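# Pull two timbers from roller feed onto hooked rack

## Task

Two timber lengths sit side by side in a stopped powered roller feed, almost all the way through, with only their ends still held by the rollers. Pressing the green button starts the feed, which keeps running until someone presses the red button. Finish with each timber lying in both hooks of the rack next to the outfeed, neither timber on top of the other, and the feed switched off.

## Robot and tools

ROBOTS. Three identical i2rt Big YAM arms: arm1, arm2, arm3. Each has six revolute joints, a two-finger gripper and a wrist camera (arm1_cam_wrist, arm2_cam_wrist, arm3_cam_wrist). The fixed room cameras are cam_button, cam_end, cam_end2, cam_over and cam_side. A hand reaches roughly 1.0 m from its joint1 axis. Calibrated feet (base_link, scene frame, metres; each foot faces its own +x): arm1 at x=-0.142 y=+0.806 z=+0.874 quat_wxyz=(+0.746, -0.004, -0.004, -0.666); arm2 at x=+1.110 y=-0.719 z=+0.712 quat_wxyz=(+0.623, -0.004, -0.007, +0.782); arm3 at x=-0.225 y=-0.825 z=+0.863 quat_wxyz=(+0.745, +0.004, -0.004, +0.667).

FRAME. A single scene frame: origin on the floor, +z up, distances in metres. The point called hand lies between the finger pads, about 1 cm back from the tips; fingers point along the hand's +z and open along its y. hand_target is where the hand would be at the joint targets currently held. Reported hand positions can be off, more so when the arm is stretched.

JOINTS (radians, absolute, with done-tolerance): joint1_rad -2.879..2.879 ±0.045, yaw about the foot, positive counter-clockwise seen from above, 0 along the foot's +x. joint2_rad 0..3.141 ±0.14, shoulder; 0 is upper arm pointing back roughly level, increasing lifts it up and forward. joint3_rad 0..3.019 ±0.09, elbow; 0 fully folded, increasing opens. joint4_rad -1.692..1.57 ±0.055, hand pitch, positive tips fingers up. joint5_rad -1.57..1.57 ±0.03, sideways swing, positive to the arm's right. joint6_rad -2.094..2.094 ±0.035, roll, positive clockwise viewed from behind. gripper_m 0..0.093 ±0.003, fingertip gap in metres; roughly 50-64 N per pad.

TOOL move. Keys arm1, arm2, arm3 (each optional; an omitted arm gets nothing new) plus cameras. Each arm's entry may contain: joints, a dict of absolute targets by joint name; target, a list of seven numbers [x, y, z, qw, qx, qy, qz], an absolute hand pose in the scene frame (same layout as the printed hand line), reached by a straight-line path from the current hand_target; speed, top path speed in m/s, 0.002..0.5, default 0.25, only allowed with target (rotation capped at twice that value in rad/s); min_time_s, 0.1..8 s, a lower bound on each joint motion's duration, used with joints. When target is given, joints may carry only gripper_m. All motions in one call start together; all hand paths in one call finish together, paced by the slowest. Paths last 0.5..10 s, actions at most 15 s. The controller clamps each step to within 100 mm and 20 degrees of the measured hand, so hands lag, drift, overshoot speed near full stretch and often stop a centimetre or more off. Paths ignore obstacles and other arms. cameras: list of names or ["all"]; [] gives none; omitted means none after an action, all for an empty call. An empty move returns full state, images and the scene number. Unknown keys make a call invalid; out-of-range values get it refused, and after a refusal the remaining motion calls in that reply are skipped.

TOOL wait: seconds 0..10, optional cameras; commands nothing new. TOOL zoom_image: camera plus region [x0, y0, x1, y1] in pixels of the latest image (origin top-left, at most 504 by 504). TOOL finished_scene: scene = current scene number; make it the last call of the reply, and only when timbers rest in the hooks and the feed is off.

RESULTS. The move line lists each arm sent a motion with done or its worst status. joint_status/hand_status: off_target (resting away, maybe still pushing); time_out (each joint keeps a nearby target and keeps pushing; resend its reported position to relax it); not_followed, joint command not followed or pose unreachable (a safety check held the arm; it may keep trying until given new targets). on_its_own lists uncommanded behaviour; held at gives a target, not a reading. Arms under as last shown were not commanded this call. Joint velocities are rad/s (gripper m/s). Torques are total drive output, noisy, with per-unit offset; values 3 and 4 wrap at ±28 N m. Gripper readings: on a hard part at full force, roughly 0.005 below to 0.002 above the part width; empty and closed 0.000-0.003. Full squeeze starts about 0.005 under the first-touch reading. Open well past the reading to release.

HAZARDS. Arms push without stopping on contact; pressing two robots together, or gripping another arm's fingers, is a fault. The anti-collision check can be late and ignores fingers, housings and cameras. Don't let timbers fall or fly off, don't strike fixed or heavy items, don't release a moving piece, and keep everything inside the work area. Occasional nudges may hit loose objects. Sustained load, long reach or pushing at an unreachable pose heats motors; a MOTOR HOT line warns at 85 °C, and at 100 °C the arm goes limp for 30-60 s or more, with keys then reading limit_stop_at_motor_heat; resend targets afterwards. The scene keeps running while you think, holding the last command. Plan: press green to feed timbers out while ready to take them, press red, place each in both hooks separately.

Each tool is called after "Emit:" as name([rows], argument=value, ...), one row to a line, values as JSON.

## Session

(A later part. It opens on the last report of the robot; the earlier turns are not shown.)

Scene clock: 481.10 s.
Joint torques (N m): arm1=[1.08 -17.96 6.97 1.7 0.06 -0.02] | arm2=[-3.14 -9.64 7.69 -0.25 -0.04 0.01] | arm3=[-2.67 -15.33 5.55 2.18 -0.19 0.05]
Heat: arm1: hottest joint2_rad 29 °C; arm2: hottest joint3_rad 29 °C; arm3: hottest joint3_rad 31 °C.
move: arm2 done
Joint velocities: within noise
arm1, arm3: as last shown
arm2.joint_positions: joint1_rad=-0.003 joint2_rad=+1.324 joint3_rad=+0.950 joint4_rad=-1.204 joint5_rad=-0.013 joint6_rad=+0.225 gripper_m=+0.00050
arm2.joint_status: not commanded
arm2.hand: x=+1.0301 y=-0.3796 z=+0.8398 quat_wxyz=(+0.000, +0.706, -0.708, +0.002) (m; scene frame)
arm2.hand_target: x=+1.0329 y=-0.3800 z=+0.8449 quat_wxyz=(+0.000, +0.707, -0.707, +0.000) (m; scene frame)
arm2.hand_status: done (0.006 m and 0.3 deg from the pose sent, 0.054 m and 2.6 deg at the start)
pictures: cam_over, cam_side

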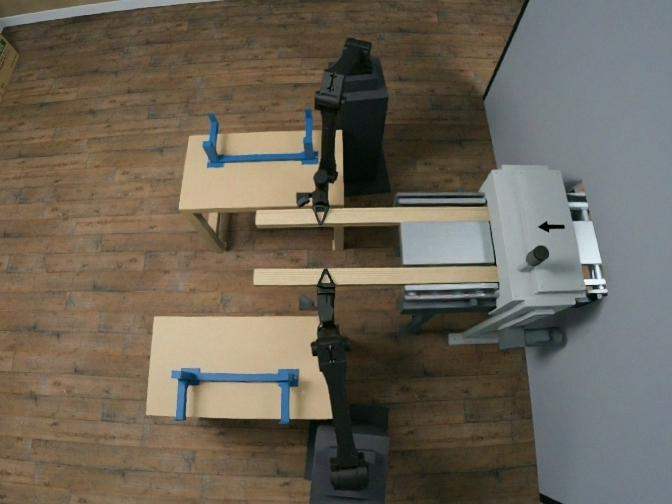

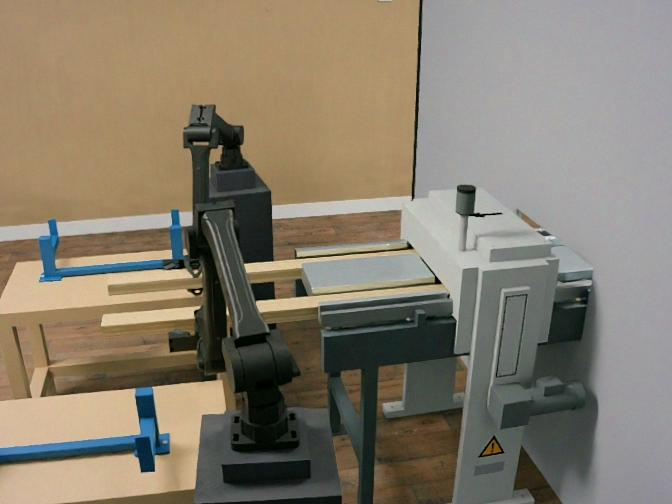

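Emit:
move(arm2={"target":[0.975,-0.383,0.84,0,0.7071,-0.7071,0],"speed":0.2})

Emit:
move(arm2={"target":[0.974,-0.383,0.79,0,0.7071,-0.7071,0],"speed":0.1}, cameras=["arm2_cam_wrist","cam_button","cam_over","cam_side"])

Scene clock: 489.93 s.
Joint torques (N m): arm1=[1.14 -18.08 6.91 1.73 0.09 -0.02] | arm2=[-1.85 -8.29 9.47 0.28 0.08 0.25] | arm3=[-2.61 -15.33 5.55 2.15 -0.19 0.04]
Heat: arm1: hottest joint2_rad 29 °C; arm2: hottest joint3_rad 29 °C; arm3: hottest joint3_rad 31 °C.
move: arm2 off_target
Joint velocities: within noise
arm1.joint_positions: joint1_rad=-0.401 joint2_rad=+2.690 joint3_rad=+1.375 joint4_rad=+1.300 joint5_rad=-0.285 joint6_rad=+1.559 gripper_m=+0.06008
arm1.joint_status: not commanded
arm1.hand: x=-0.3026 y=+0.0913 z=+0.7431 quat_wxyz=(-0.706, -0.708, -0.001, +0.003) (m; scene frame)
arm1.hand_target: x=-0.2998 y=+0.0854 z=+0.7373 quat_wxyz=(-0.707, -0.707, +0.000, +0.000) (m; scene frame)
arm1.hand_status: not commanded
arm2.joint_positions: joint1_rad=+0.140 joint2_rad=+1.343 joint3_rad=+0.950 joint4_rad=-1.204 joint5_rad=-0.017 joint6_rad=+0.360 gripper_m=+0.00050
arm2.joint_status: not commanded
arm2.hand: x=+0.9820 y=-0.3945 z=+0.8328 quat_wxyz=(+0.006, +0.709, -0.705, +0.011) (m; scene frame)
arm2.hand_target: x=+0.9751 y=-0.3833 z=+0.8401 quat_wxyz=(+0.000, +0.707, -0.707, +0.000) (m; scene frame)
arm2.hand_status: off_target (0.015 m and 1.5 deg from the pose sent, 0.055 m and 0.3 deg at the start)
arm3.joint_positions: joint1_rad=+0.252 joint2_rad=+2.683 joint3_rad=+1.335 joint4_rad=+1.332 joint5_rad=+0.135 joint6_rad=-1.559 gripper_m=+0.06007
arm3.joint_status: not commanded
arm3.hand: x=-0.3027 y=-0.1046 z=+0.7321 quat_wxyz=(-0.706, +0.708, -0.001, -0.005) (m; scene frame)
arm3.hand_target: x=-0.2968 y=-0.1004 z=+0.7252 quat_wxyz=(-0.707, +0.707, +0.000, +0.000) (m; scene frame)
arm3.hand_status: not commanded
pictures: none

Scene clock: 490.97 s.
Joint torques (N m): arm1=[1.03 -17.67 6.78 1.72 0.05 -0.03] | arm2=[-1.49 -6.42 4.78 1.76 0.11 0.25] | arm3=[-2.67 -15.38 5.57 2.18 -0.2 0.05]
Heat: arm1: hottest joint2_rad 29 °C; arm2: hottest joint3_rad 29 °C; arm3: hottest joint3_rad 31 °C.
move: arm2 off_target
Joint velocities: within noise
arm1.joint_positions: joint1_rad=-0.401 joint2_rad=+2.690 joint3_rad=+1.376 joint4_rad=+1.300 joint5_rad=-0.284 joint6_rad=+1.559 gripper_m=+0.06008
arm1.joint_status: not commanded
arm1.hand: x=-0.3027 y=+0.0910 z=+0.7434 quat_wxyz=(-0.706, -0.708, -0.001, +0.004) (m; scene frame)
arm1.hand_target: x=-0.2997 y=+0.0855 z=+0.7372 quat_wxyz=(-0.707, -0.707, +0.000, +0.000) (m; scene frame)
arm1.hand_status: not commanded
arm2.joint_positions: joint1_rad=+0.140 joint2_rad=+1.371 joint3_rad=+0.930 joint4_rad=-1.100 joint5_rad=-0.017 joint6_rad=+0.365 gripper_m=+0.00050
arm2.joint_status: not commanded
arm2.hand: x=+0.9762 y=-0.3786 z=+0.8164 quat_wxyz=(-0.005, +0.707, -0.707, -0.014) (m; scene frame)
arm2.hand_target: x=+0.9748 y=-0.3844 z=+0.7914 quat_wxyz=(+0.000, +0.707, -0.707, +0.000) (m; scene frame)
arm2.hand_status: off_target (0.027 m and 1.7 deg from the pose sent, 0.045 m and 1.5 deg at the start)
arm3: as last shown
pictures: arm2_cam_wrist, cam_button, cam_over, cam_side

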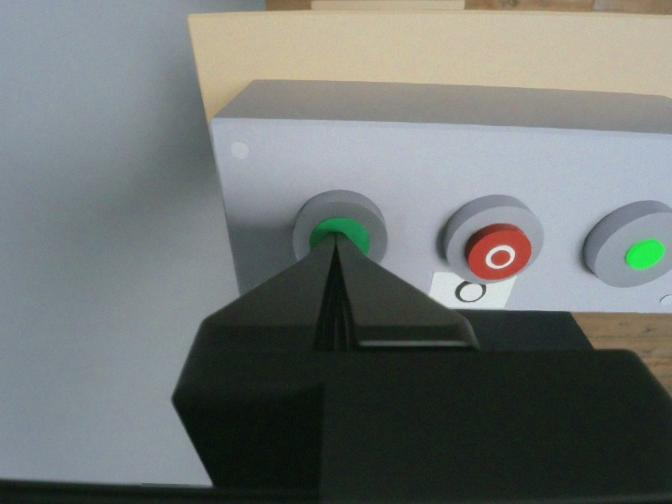

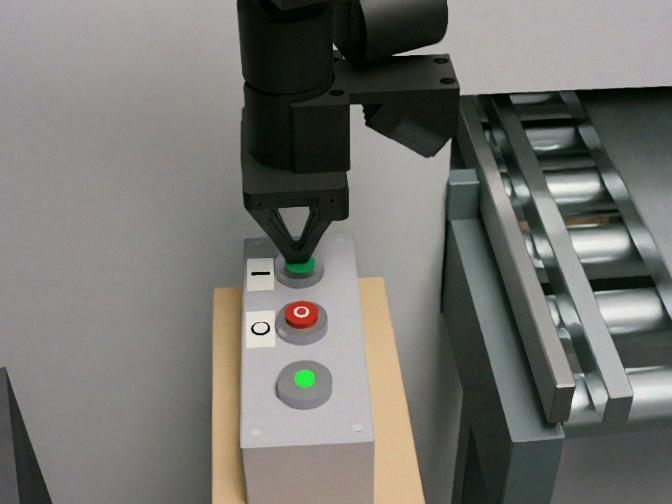

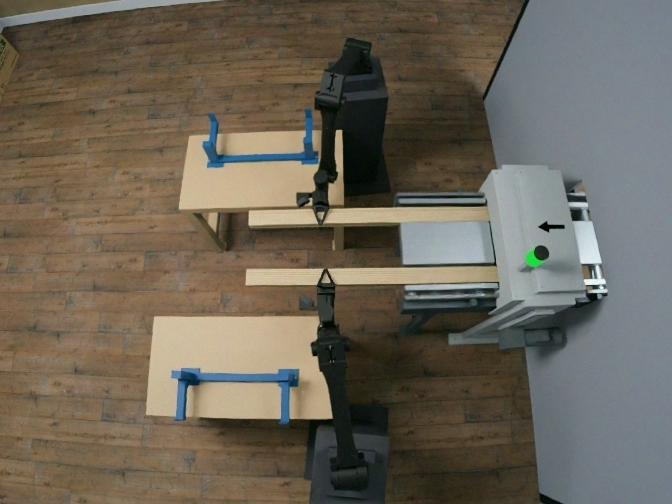

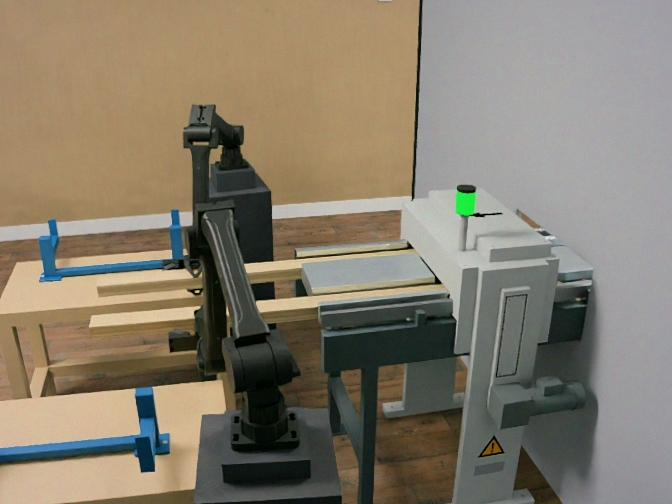

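Running. Feed moves ~7 px already. Go to red next, and press.

Emit:
move(arm2={"target":[0.985,-0.383,0.86,0,0.7071,-0.7071,0],"speed":0.25}, cameras=["cam_over"])

Emit:
move(arm2={"target":[1.033,-0.381,0.85,0,0.7071,-0.7071,0],"speed":0.25}, cameras=["cam_over"])

Emit:
move(arm2={"target":[1.031,-0.383,0.79,0,0.7071,-0.7071,0],"speed":0.15}, cameras=["cam_over","cam_button","cam_side"])

Scene clock: 507.27 s.
Joint torques (N m): arm1=[1.38 -21.3 6.19 2.69 -0.29 -0.11] | arm2=[-3.19 -9.82 11.37 -0.38 0.09 0.02] | arm3=[-3.37 -19.08 5.07 3.3 0.2 0.13]
Heat: arm1: hottest joint2_rad 29 °C; arm2: hottest joint3_rad 29 °C; arm3: hottest joint3_rad 31 °C.
move: arm2 off_target
Joint velocities: within noise
arm1.joint_positions: joint1_rad=-0.405 joint2_rad=+2.736 joint3_rad=+1.378 joint4_rad=+1.279 joint5_rad=-0.276 joint6_rad=+1.567 gripper_m=+0.06008
arm1.joint_status: not commanded
arm1.hand: x=-0.3036 y=+0.1033 z=+0.7064 quat_wxyz=(-0.684, -0.729, +0.013, -0.001) (m; scene frame)
arm1.hand_target: x=-0.2998 y=+0.0854 z=+0.7373 quat_wxyz=(-0.707, -0.707, +0.000, +0.000) (m; scene frame)
arm1.hand_status: not commanded
arm2.joint_positions: joint1_rad=+0.132 joint2_rad=+1.334 joint3_rad=+0.950 joint4_rad=-1.244 joint5_rad=-0.016 joint6_rad=+0.358 gripper_m=+0.00050
arm2.joint_status: not commanded
arm2.hand: x=+0.9881 y=-0.4028 z=+0.8361 quat_wxyz=(+0.012, +0.706, -0.707, +0.026) (m; scene frame)
arm2.hand_target: x=+0.9854 y=-0.3841 z=+0.8600 quat_wxyz=(-0.001, +0.707, -0.707, +0.000) (m; scene frame)
arm2.hand_status: off_target (0.031 m and 3.3 deg from the pose sent, 0.045 m and 1.7 deg at the start)
arm3.joint_positions: joint1_rad=+0.261 joint2_rad=+2.738 joint3_rad=+1.335 joint4_rad=+1.301 joint5_rad=+0.124 joint6_rad=-1.568 gripper_m=+0.06008
arm3.joint_status: not commanded
arm3.hand: x=-0.3088 y=-0.1213 z=+0.6859 quat_wxyz=(-0.675, +0.738, +0.013, -0.005) (m; scene frame)
arm3.hand_target: x=-0.2971 y=-0.1004 z=+0.7251 quat_wxyz=(-0.707, +0.707, +0.000, +0.000) (m; scene frame)
arm3.hand_status: not commanded
pictures: cam_over

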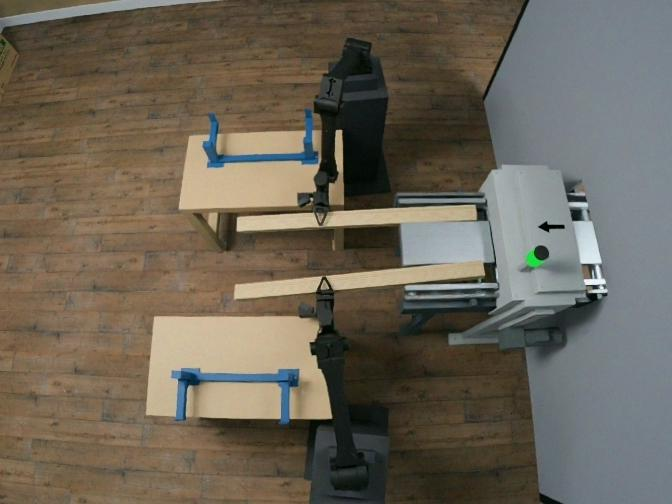

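Scene clock: 508.57 s.
Joint torques (N m): arm1=[1.44 -21.19 6.15 2.74 -0.31 -0.09] | arm2=[-3.14 -9.47 8.18 0.59 -0.05 0] | arm3=[-3.37 -19.14 5.08 3.28 0.21 0.13]
Heat: arm1: hottest joint2_rad 29 °C; arm2: hottest joint3_rad 29 °C; arm3: hottest joint3_rad 31 °C.
move: arm2 off_target
Joint velocities: within noise
arm1, arm3: as last shown
arm2.joint_positions: joint1_rad=-0.003 joint2_rad=+1.316 joint3_rad=+0.950 joint4_rad=-1.244 joint5_rad=-0.013 joint6_rad=+0.226 gripper_m=+0.00050
arm2.joint_status: not commanded
arm2.hand: x=+1.0322 y=-0.3894 z=+0.8427 quat_wxyz=(+0.009, +0.706, -0.708, +0.016) (m; scene frame)
arm2.hand_target: x=+1.0331 y=-0.3811 z=+0.8502 quat_wxyz=(+0.000, +0.707, -0.707, +0.000) (m; scene frame)
arm2.hand_status: off_target (0.011 m and 2.1 deg from the pose sent, 0.052 m and 3.3 deg at the start)
pictures: cam_over

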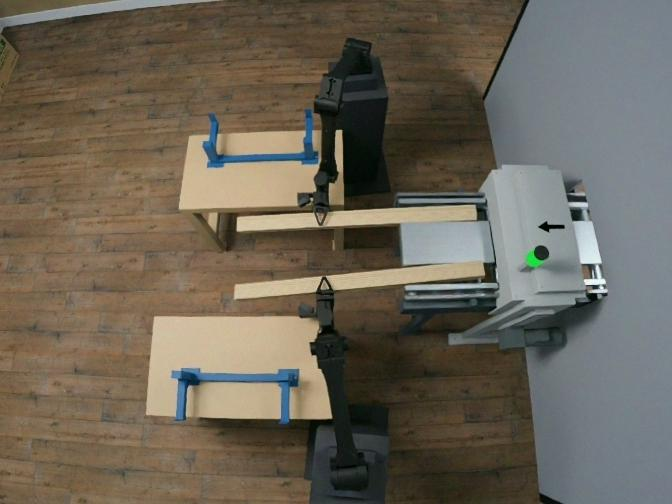

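Scene clock: 509.53 s.
Joint torques (N m): arm1=[1.38 -21.25 6.19 2.71 -0.27 -0.11] | arm2=[-2.32 -5.71 4.66 1.77 -0.01 0.1] | arm3=[-3.43 -19.14 5.08 3.3 0.2 0.13]
Heat: arm1: hottest joint2_rad 29 °C; arm2: hottest joint3_rad 29 °C; arm3: hottest joint3_rad 31 °C.
move: arm2 off_target
Joint velocities: within noise
arm1, arm3: as last shown
arm2.joint_positions: joint1_rad=-0.003 joint2_rad=+1.329 joint3_rad=+0.887 joint4_rad=-1.101 joint5_rad=-0.014 joint6_rad=+0.226 gripper_m=+0.00050
arm2.joint_status: not commanded
arm2.hand: x=+1.0299 y=-0.3790 z=+0.8163 quat_wxyz=(-0.009, +0.706, -0.708, -0.013) (m; scene frame)
arm2.hand_target: x=+1.0314 y=-0.3845 z=+0.7916 quat_wxyz=(+0.000, +0.707, -0.707, +0.000) (m; scene frame)
arm2.hand_status: off_target (0.027 m and 1.8 deg from the pose sent, 0.053 m and 2.1 deg at the start)
pictures: cam_button, cam_over, cam_side

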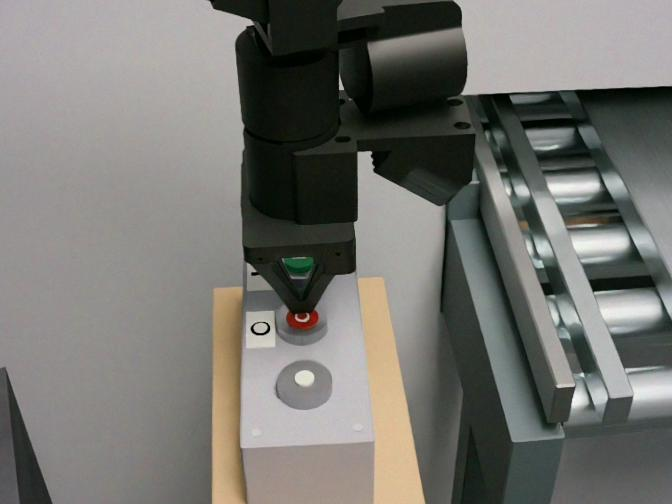

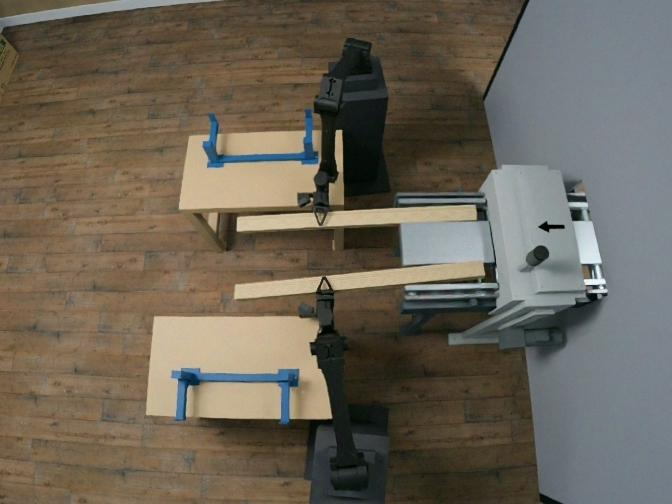

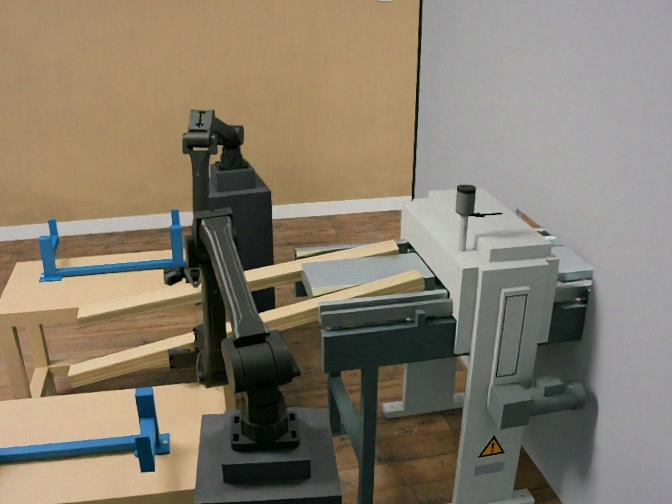

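Emit:
move(arm3={"target":[-0.297,-0.10,0.775,0.7071,-0.7071,0,0],"speed":0.1}, arm1={"target":[-0.3,0.085,0.77,0.7071,0.7071,0,0],"speed":0.1}, arm2={"target":[1.033,-0.383,0.92,0,0.7071,-0.7071,0],"speed":0.25}, cameras=["cam_button","cam_over","cam_side"])

Emit:
move(arm3={"target":[-0.2,-0.10,0.785,0.7071,-0.7071,0,0],"speed":0.1}, arm1={"target":[-0.2,0.085,0.78,0.7071,0.7071,0,0],"speed":0.1}, cameras=["arm1_cam_wrist","arm3_cam_wrist","cam_over","cam_side"])

Scene clock: 549.27 s.
Joint torques (N m): arm1=[1.49 -24.23 5.05 2.7 -0.29 -0.11] | arm2=[-3.19 -7.53 11.79 -0.31 0.01 0.01] | arm3=[-3.37 -21.07 4.62 3.22 0.18 0.16]
Heat: arm1: hottest joint2_rad 30 °C; arm2: hottest joint3_rad 27 °C; arm3: hottest joint3_rad 30 °C.
move: arm1 off_target; arm2 off_target; arm3 off_target
Joint velocities: within noise
arm1.joint_positions: joint1_rad=-0.405 joint2_rad=+2.696 joint3_rad=+1.333 joint4_rad=+1.257 joint5_rad=-0.276 joint6_rad=+1.569 gripper_m=+0.06008
arm1.joint_status: not commanded
arm1.hand: x=-0.3018 y=+0.1094 z=+0.7146 quat_wxyz=(-0.674, -0.738, +0.016, -0.005) (m; scene frame)
arm1.hand_target: x=-0.2994 y=+0.0863 z=+0.7691 quat_wxyz=(-0.707, -0.707, +0.000, +0.000) (m; scene frame)
arm1.hand_status: off_target (0.061 m and 5.5 deg from the pose sent, 0.066 m and 4.0 deg at the start)
arm2.joint_positions: joint1_rad=-0.003 joint2_rad=+1.244 joint3_rad=+1.047 joint4_rad=-1.413 joint5_rad=-0.014 joint6_rad=+0.224 gripper_m=+0.00050
arm2.joint_status: not commanded
arm2.hand: x=+1.0332 y=-0.3992 z=+0.9012 quat_wxyz=(+0.010, +0.706, -0.708, +0.016) (m; scene frame)
arm2.hand_target: x=+1.0332 y=-0.3839 z=+0.9198 quat_wxyz=(+0.000, +0.707, -0.707, +0.000) (m; scene frame)
arm2.hand_status: off_target (0.025 m and 2.1 deg from the pose sent, 0.104 m and 1.8 deg at the start)
arm3.joint_positions: joint1_rad=+0.261 joint2_rad=+2.645 joint3_rad=+1.259 joint4_rad=+1.264 joint5_rad=+0.124 joint6_rad=-1.571 gripper_m=+0.06008
arm3.joint_status: not commanded
arm3.hand: x=-0.3082 y=-0.1254 z=+0.7171 quat_wxyz=(-0.668, +0.744, +0.015, -0.003) (m; scene frame)
arm3.hand_target: x=-0.2969 y=-0.1018 z=+0.7739 quat_wxyz=(-0.707, +0.707, +0.000, +0.000) (m; scene frame)
arm3.hand_status: off_target (0.064 m and 6.4 deg from the pose sent, 0.092 m and 5.4 deg at the start)
pictures: cam_button, cam_over, cam_side

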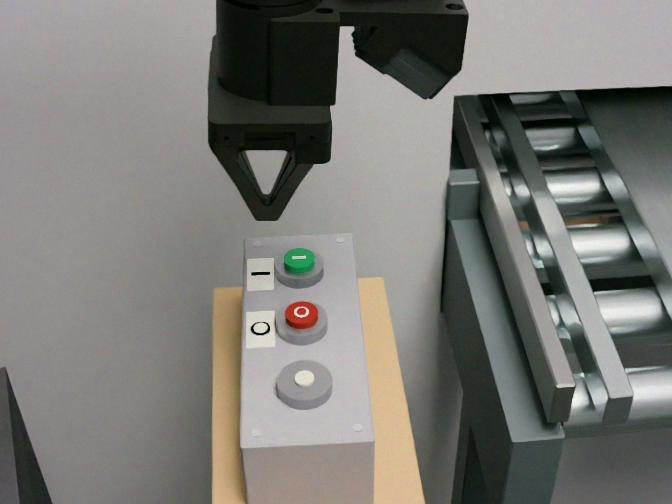

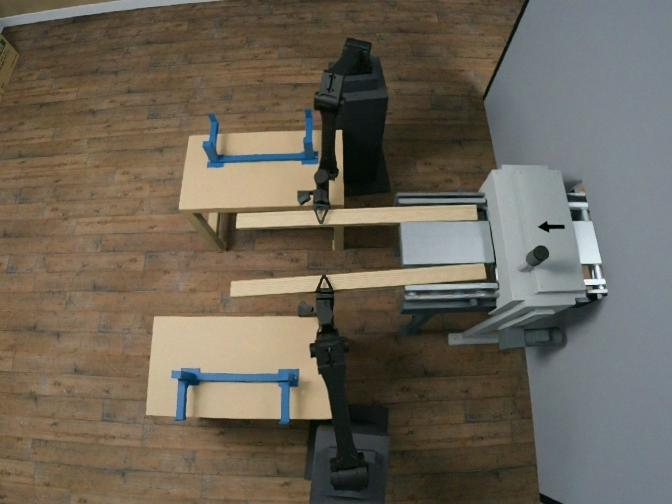

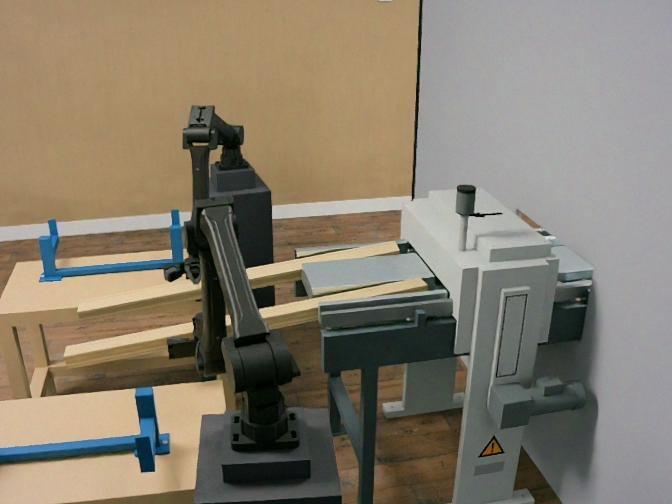

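Scene clock: 550.93 s.
Joint torques (N m): arm1=[2.61 -23.77 4.72 4.34 -0.22 -0.11] | arm2=[-3.14 -7.53 11.79 -0.29 0.01 0.02] | arm3=[-4.95 -21.66 4.66 3.3 0.19 0.15]
Heat: arm1: hottest joint2_rad 30 °C; arm2: hottest joint3_rad 28 °C; arm3: hottest joint3_rad 30 °C.
move: arm1 off_target; arm3 off_target
Joint velocities: within noise
arm1.joint_positions: joint1_rad=-0.242 joint2_rad=+2.664 joint3_rad=+1.255 joint4_rad=+1.261 joint5_rad=-0.101 joint6_rad=+1.572 gripper_m=+0.06008
arm1.joint_status: not commanded
arm1.hand: x=-0.2144 y=+0.1124 z=+0.7127 quat_wxyz=(-0.658, -0.753, +0.017, +0.003) (m; scene frame)
arm1.hand_target: x=-0.1998 y=+0.0867 z=+0.7780 quat_wxyz=(-0.707, -0.707, +0.001, +0.000) (m; scene frame)
arm1.hand_status: off_target (0.074 m and 7.9 deg from the pose sent, 0.124 m and 5.5 deg at the start)
arm2: as last shown
arm3.joint_positions: joint1_rad=+0.104 joint2_rad=+2.626 joint3_rad=+1.226 joint4_rad=+1.264 joint5_rad=-0.052 joint6_rad=-1.574 gripper_m=+0.06008
arm3.joint_status: not commanded
arm3.hand: x=-0.2286 y=-0.1276 z=+0.7195 quat_wxyz=(-0.662, +0.749, +0.016, -0.016) (m; scene frame)
arm3.hand_target: x=-0.2002 y=-0.1025 z=+0.7838 quat_wxyz=(-0.707, +0.707, +0.001, +0.001) (m; scene frame)
arm3.hand_status: off_target (0.077 m and 7.5 deg from the pose sent, 0.130 m and 6.4 deg at the start)
pictures: arm1_cam_wrist, arm3_cam_wrist, cam_over, cam_side

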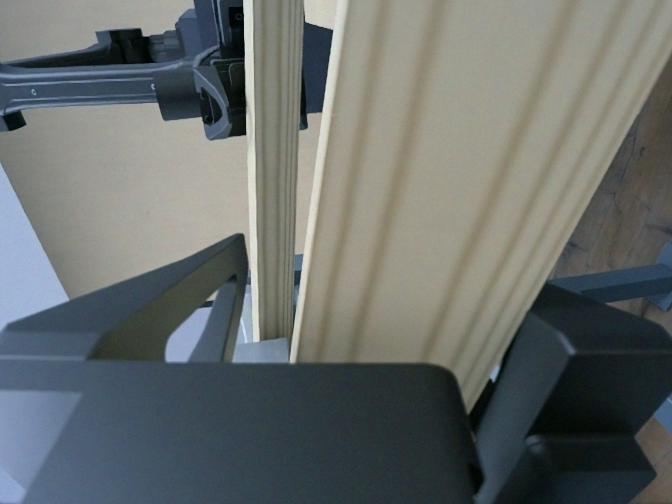

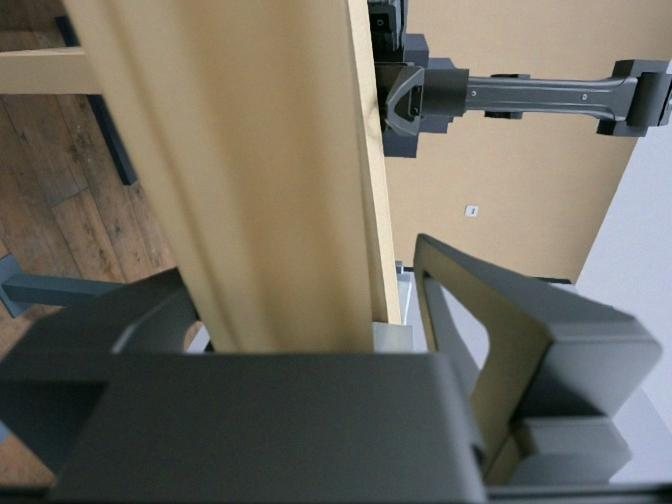

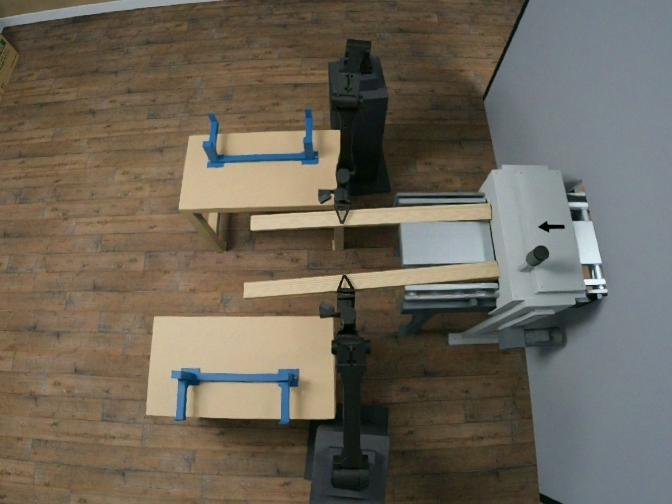

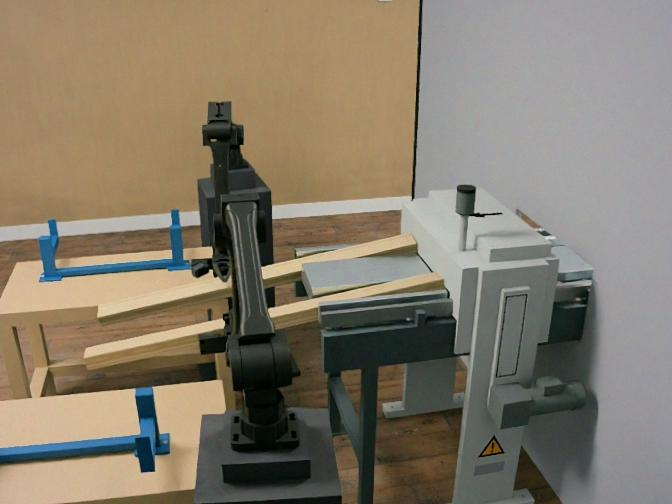

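Emit:
move(arm3={"target":[-0.1,-0.10,0.81,0.7071,-0.7071,0,0],"speed":0.1}, arm1={"target":[-0.1,0.085,0.81,0.7071,0.7071,0,0],"speed":0.1}, cameras=["arm1_cam_wrist","arm3_cam_wrist","cam_over","cam_side"])

Scene clock: 559.23 s.
Joint torques (N m): arm1=[2.9 -24.94 5.68 3.58 -0.24 -0.09] | arm2=[-3.14 -7.53 11.78 -0.31 0.02 0.01] | arm3=[-4.25 -22.42 6.05 4.4 0.15 0.12]
Heat: arm1: hottest joint2_rad 33 °C; arm2: hottest joint3_rad 30 °C; arm3: hottest joint2_rad 29 °C.
move: arm1 off_target; arm3 off_target
Joint velocities: within noise
arm1.joint_positions: joint1_rad=-0.061 joint2_rad=+2.611 joint3_rad=+1.187 joint4_rad=+1.253 joint5_rad=+0.083 joint6_rad=+1.573 gripper_m=+0.06008
arm1.joint_status: not commanded
arm1.hand: x=-0.1208 y=+0.1221 z=+0.7253 quat_wxyz=(-0.649, -0.761, +0.008, +0.013) (m; scene frame)
arm1.hand_target: x=-0.1004 y=+0.0891 z=+0.8082 quat_wxyz=(-0.707, -0.707, +0.001, -0.001) (m; scene frame)
arm1.hand_status: off_target (0.095 m and 9.3 deg from the pose sent, 0.153 m and 7.9 deg at the start; pose on its path clipped on 5 of 56 steps)
arm2: as last shown
arm3.joint_positions: joint1_rad=-0.080 joint2_rad=+2.588 joint3_rad=+1.208 joint4_rad=+1.182 joint5_rad=-0.229 joint6_rad=-1.574 gripper_m=+0.06008
arm3.joint_status: not commanded
arm3.hand: x=-0.1321 y=-0.1374 z=+0.7200 quat_wxyz=(-0.640, +0.768, +0.000, -0.027) (m; scene frame)
arm3.hand_target: x=-0.1020 y=-0.1061 z=+0.8062 quat_wxyz=(-0.707, +0.707, +0.001, +0.001) (m; scene frame)
arm3.hand_status: off_target (0.103 m and 10.8 deg from the pose sent, 0.160 m and 7.5 deg at the start; pose on its path clipped on 21 of 56 steps)
pictures: arm1_cam_wrist, arm3_cam_wrist, cam_over, cam_side

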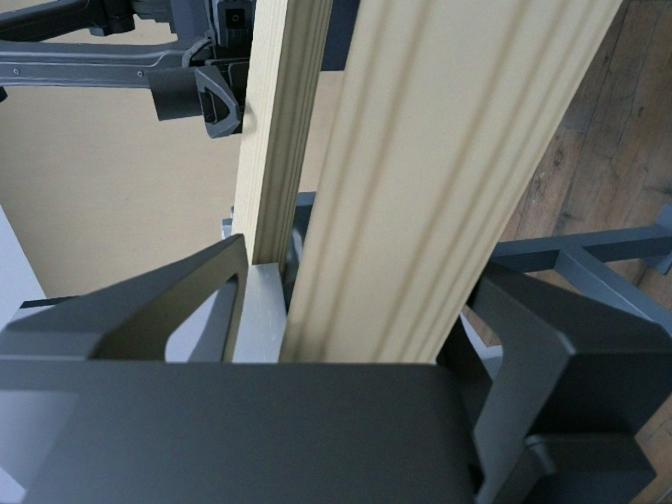

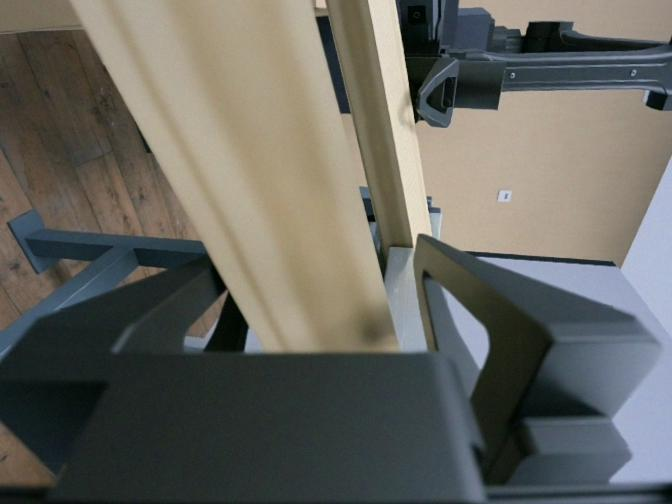

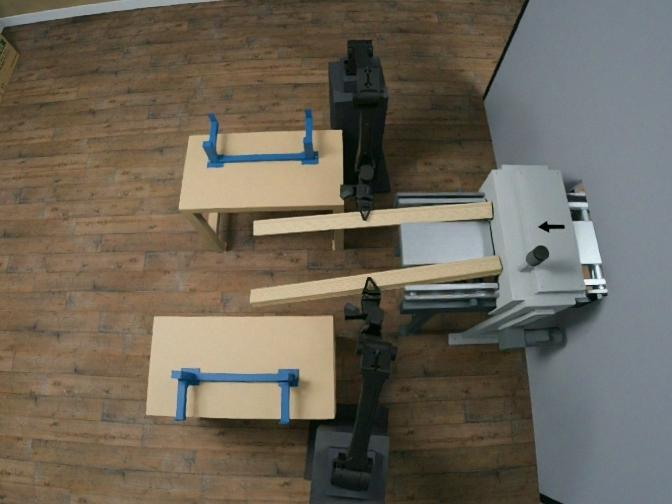

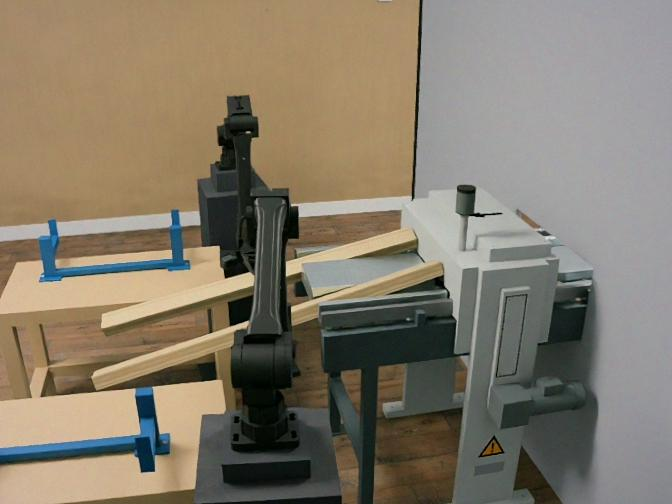

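Emit:
move(arm3={"joints":{"gripper_m":0.034}}, arm1={"joints":{"gripper_m":0.034}}, cameras=["arm1_cam_wrist","arm3_cam_wrist","cam_over","cam_side"])

Scene clock: 566.83 s.
Joint torques (N m): arm1=[2.61 -24.88 6.22 3.89 -0.34 -0.53] | arm2=[-3.19 -7.53 11.79 -0.29 0.02 0.01] | arm3=[-4.37 -22.36 6.31 4.45 0.11 0.66]
Heat: arm1: hottest joint2_rad 32 °C; arm2: hottest joint3_rad 31 °C; arm3: hottest joint2_rad 29 °C.
move: arm1 off_target; arm3 off_target
Joint velocities: within noise
arm1.joint_positions: joint1_rad=-0.061 joint2_rad=+2.607 joint3_rad=+1.181 joint4_rad=+1.247 joint5_rad=+0.085 joint6_rad=+1.622 gripper_m=+0.04006
arm1.joint_status: gripper_m off_target (ended at +0.04008, target +0.03400)
arm1.hand: x=-0.1214 y=+0.1237 z=+0.7249 quat_wxyz=(-0.646, -0.763, +0.027, -0.001) (m; scene frame)
arm1.hand_target: x=-0.1003 y=+0.0891 z=+0.8082 quat_wxyz=(-0.707, -0.707, +0.000, -0.001) (m; scene frame)
arm1.hand_status: not commanded
arm2: as last shown
arm3.joint_positions: joint1_rad=-0.080 joint2_rad=+2.588 joint3_rad=+1.204 joint4_rad=+1.181 joint5_rad=-0.228 joint6_rad=-1.626 gripper_m=+0.04418
arm3.joint_status: gripper_m off_target (ended at +0.04420, target +0.03400)
arm3.hand: x=-0.1322 y=-0.1390 z=+0.7185 quat_wxyz=(-0.639, +0.769, +0.020, -0.010) (m; scene frame)
arm3.hand_target: x=-0.1020 y=-0.1060 z=+0.8062 quat_wxyz=(-0.707, +0.707, +0.001, +0.001) (m; scene frame)
arm3.hand_status: not commanded
pictures: arm1_cam_wrist, arm3_cam_wrist, cam_over, cam_side

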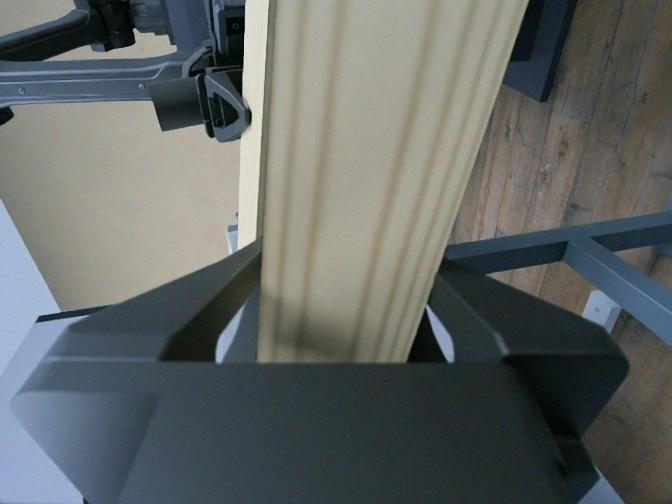

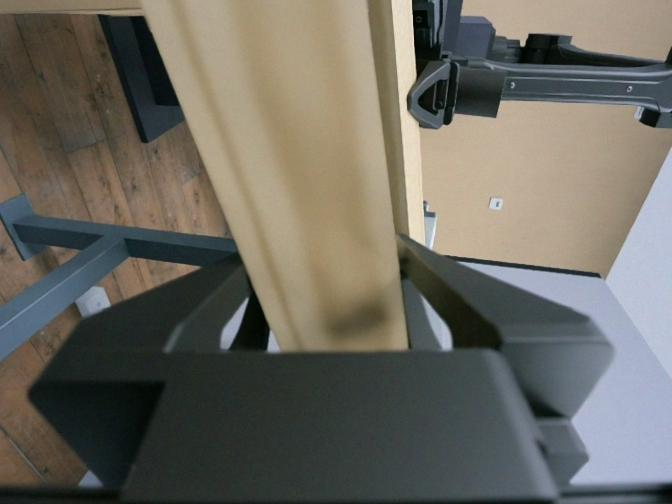

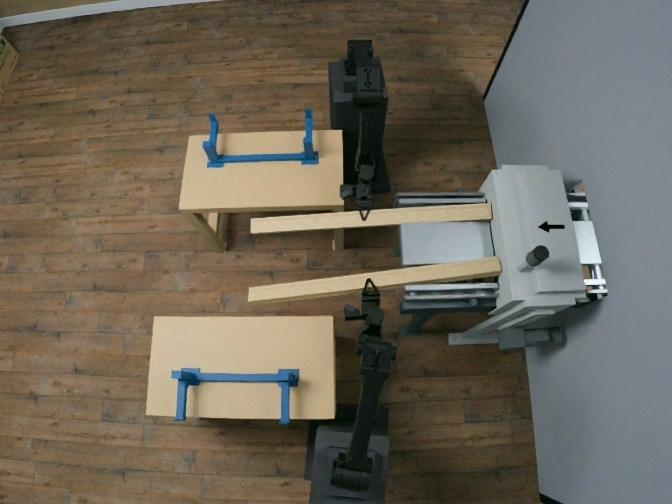

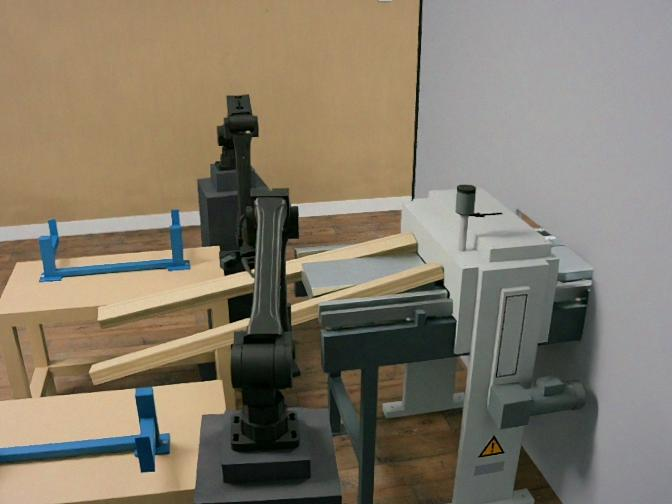

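Emit:
move(arm3={"target":[-0.24,-0.106,0.85,0.7071,-0.7071,0,0],"speed":0.1}, arm1={"target":[-0.24,0.09,0.85,0.7071,0.7071,0,0],"speed":0.1}, cameras=["cam_over","cam_side"])

Scene clock: 582.73 s.
Joint torques (N m): arm1=[0.09 -25.64 5.81 3.73 -0.4 -0.03] | arm2=[-3.14 -7.59 11.78 -0.29 0.01 0.01] | arm3=[0.26 -22.48 4.18 5.42 -0.05 0.43]
Heat: arm1: hottest joint2_rad 34 °C; arm2: hottest joint3_rad 33 °C; arm3: hottest joint2_rad 30 °C.
move: arm1 off_target; arm3 off_target
Joint velocities: within noise
arm1.joint_positions: joint1_rad=-0.286 joint2_rad=+2.560 joint3_rad=+1.140 joint4_rad=+1.235 joint5_rad=-0.169 joint6_rad=+1.560 gripper_m=+0.03708
arm1.joint_status: not commanded
arm1.hand: x=-0.2295 y=+0.1354 z=+0.7405 quat_wxyz=(-0.644, -0.765, +0.009, -0.007) (m; scene frame)
arm1.hand_target: x=-0.2376 y=+0.1016 z=+0.8302 quat_wxyz=(-0.707, -0.707, -0.001, +0.000) (m; scene frame)
arm1.hand_status: off_target (0.119 m and 9.8 deg from the pose sent, 0.176 m and 10.0 deg at the start; pose on its path clipped on 44 of 64 steps)
arm2: as last shown
arm3.joint_positions: joint1_rad=+0.105 joint2_rad=+2.551 joint3_rad=+1.135 joint4_rad=+1.205 joint5_rad=+0.013 joint6_rad=-1.597 gripper_m=+0.03988
arm3.joint_status: not commanded
arm3.on_its_own: gripper_m moved -0.00430 toward your old target +0.03400
arm3.hand: x=-0.2184 y=-0.1478 z=+0.7261 quat_wxyz=(-0.633, +0.774, +0.004, +0.015) (m; scene frame)
arm3.hand_target: x=-0.2346 y=-0.1192 z=+0.8155 quat_wxyz=(-0.706, +0.708, +0.000, -0.002) (m; scene frame)
arm3.hand_status: off_target (0.133 m and 11.6 deg from the pose sent, 0.173 m and 10.9 deg at the start; pose on its path clipped on 59 of 64 steps)
pictures: cam_over, cam_side

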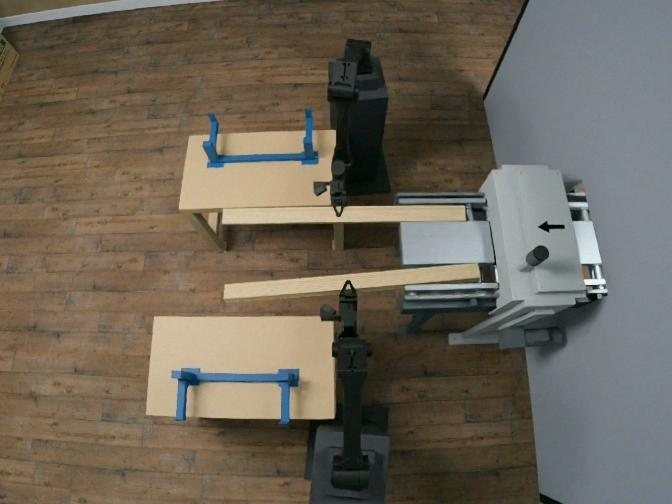

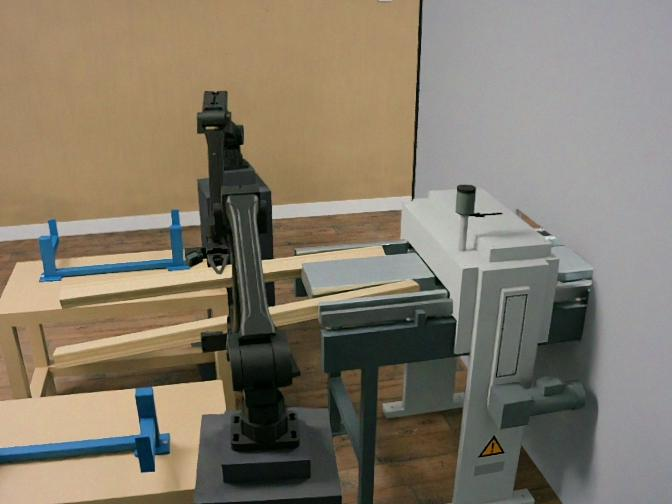

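Emit:
move(arm3={"target":[-0.27,-0.13,0.97,0.7071,-0.7071,0,0],"speed":0.1}, arm1={"target":[-0.27,0.11,0.97,0.7071,0.7071,0,0],"speed":0.1}, cameras=["cam_over","cam_side"])

Scene clock: 593.97 s.
Joint torques (N m): arm1=[-1.73 -26.05 4.72 3.9 -0.39 0.81] | arm2=[-3.19 -7.59 11.78 -0.29 0.02 0.02] | arm3=[1.38 -23.65 2.58 4.42 -0.24 -0.62]
Heat: arm1: hottest joint2_rad 34 °C; arm2: hottest joint3_rad 35 °C; arm3: hottest joint2_rad 31 °C.
move: arm1 off_target; arm3 off_target
Joint velocities: within noise
arm1.joint_positions: joint1_rad=-0.306 joint2_rad=+2.378 joint3_rad=+1.028 joint4_rad=+1.170 joint5_rad=-0.219 joint6_rad=+1.460 gripper_m=+0.03685
arm1.joint_status: not commanded
arm1.hand: x=-0.2326 y=+0.1445 z=+0.8083 quat_wxyz=(-0.647, -0.762, -0.038, +0.013) (m; scene frame)
arm1.hand_target: x=-0.2536 y=+0.1262 z=+0.8992 quat_wxyz=(-0.707, -0.707, -0.005, -0.001) (m; scene frame)
arm1.hand_status: off_target (0.169 m and 10.4 deg from the pose sent, 0.234 m and 9.8 deg at the start; pose on its path clipped on 91 of 92 steps)
arm2: as last shown
arm3.joint_positions: joint1_rad=+0.118 joint2_rad=+2.380 joint3_rad=+1.032 joint4_rad=+1.169 joint5_rad=+0.055 joint6_rad=-1.494 gripper_m=+0.03890
arm3.joint_status: not commanded
arm3.hand: x=-0.2197 y=-0.1527 z=+0.7971 quat_wxyz=(-0.646, +0.762, -0.044, -0.006) (m; scene frame)
arm3.hand_target: x=-0.2464 y=-0.1400 z=+0.8858 quat_wxyz=(-0.707, +0.707, -0.004, +0.000) (m; scene frame)
arm3.hand_status: off_target (0.182 m and 10.7 deg from the pose sent, 0.250 m and 11.6 deg at the start; pose on its path clipped on 90 of 92 steps)
pictures: cam_over, cam_side

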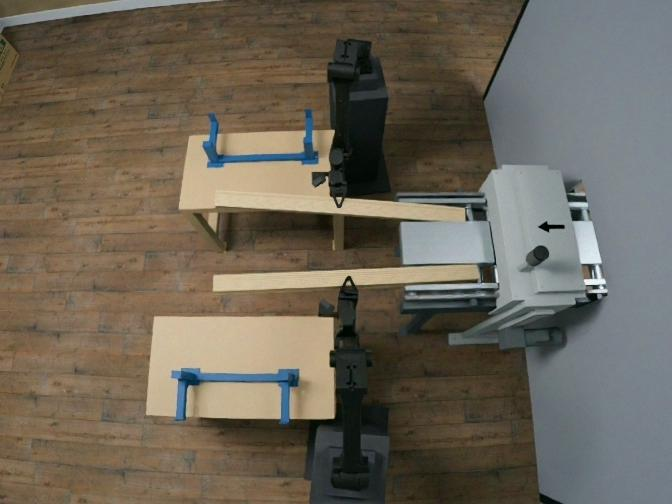

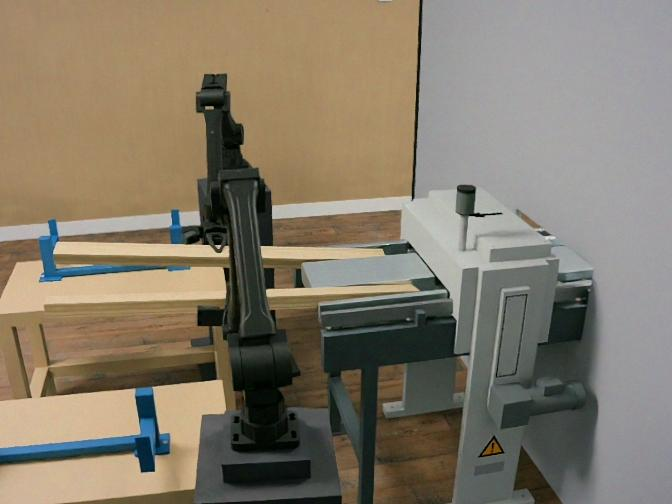

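Emit:
move(arm3={"target":[-0.33,-0.17,1.02,0.7071,-0.7071,0,0],"speed":0.12}, arm1={"target":[-0.33,0.15,1.02,0.7071,0.7071,0,0],"speed":0.12}, cameras=["cam_over","cam_side"])

Scene clock: 610.33 s.
Joint torques (N m): arm1=[-5.13 -25.7 1.33 5.71 -0.33 0.82] | arm2=[-3.14 -7.53 11.79 -0.31 0.02 0.01] | arm3=[3.25 -23.24 -0.02 6.15 -0.32 -0.57]
Heat: arm1: hottest joint2_rad 34 °C; arm2: hottest joint3_rad 36 °C; arm3: hottest joint2_rad 32 °C.
move: arm1 off_target; arm3 off_target
Joint velocities: within noise
arm1.joint_positions: joint1_rad=-0.320 joint2_rad=+2.377 joint3_rad=+1.025 joint4_rad=+1.171 joint5_rad=-0.266 joint6_rad=+1.459 gripper_m=+0.03685
arm1.joint_status: not commanded
arm1.hand: x=-0.2335 y=+0.1472 z=+0.8087 quat_wxyz=(-0.648, -0.760, -0.048, +0.000) (m; scene frame)
arm1.hand_target: x=-0.2731 y=+0.1465 z=+0.8921 quat_wxyz=(-0.707, -0.708, -0.006, +0.000) (m; scene frame)
arm1.hand_status: off_target (0.232 m and 10.7 deg from the pose sent, 0.233 m and 10.4 deg at the start; pose on its path clipped on 54 of 56 steps)
arm2: as last shown
arm3.joint_positions: joint1_rad=+0.128 joint2_rad=+2.378 joint3_rad=+1.023 joint4_rad=+1.172 joint5_rad=+0.090 joint6_rad=-1.494 gripper_m=+0.03890
arm3.joint_status: not commanded
arm3.hand: x=-0.2202 y=-0.1564 z=+0.7962 quat_wxyz=(-0.645, +0.763, -0.052, +0.004) (m; scene frame)
arm3.hand_target: x=-0.2617 y=-0.1581 z=+0.8769 quat_wxyz=(-0.707, +0.708, -0.004, +0.000) (m; scene frame)
arm3.hand_status: off_target (0.250 m and 11.3 deg from the pose sent, 0.249 m and 10.7 deg at the start; pose on its path clipped on 54 of 56 steps)
pictures: cam_over, cam_side

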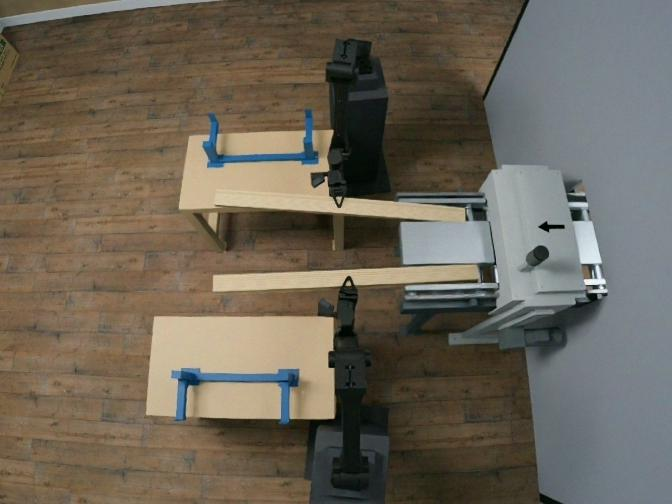

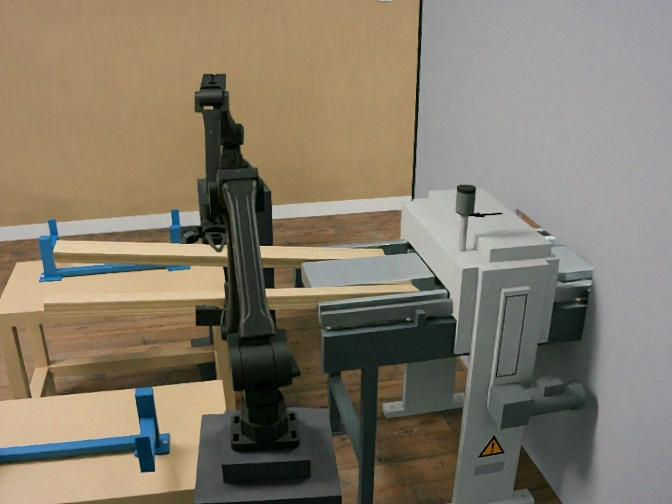

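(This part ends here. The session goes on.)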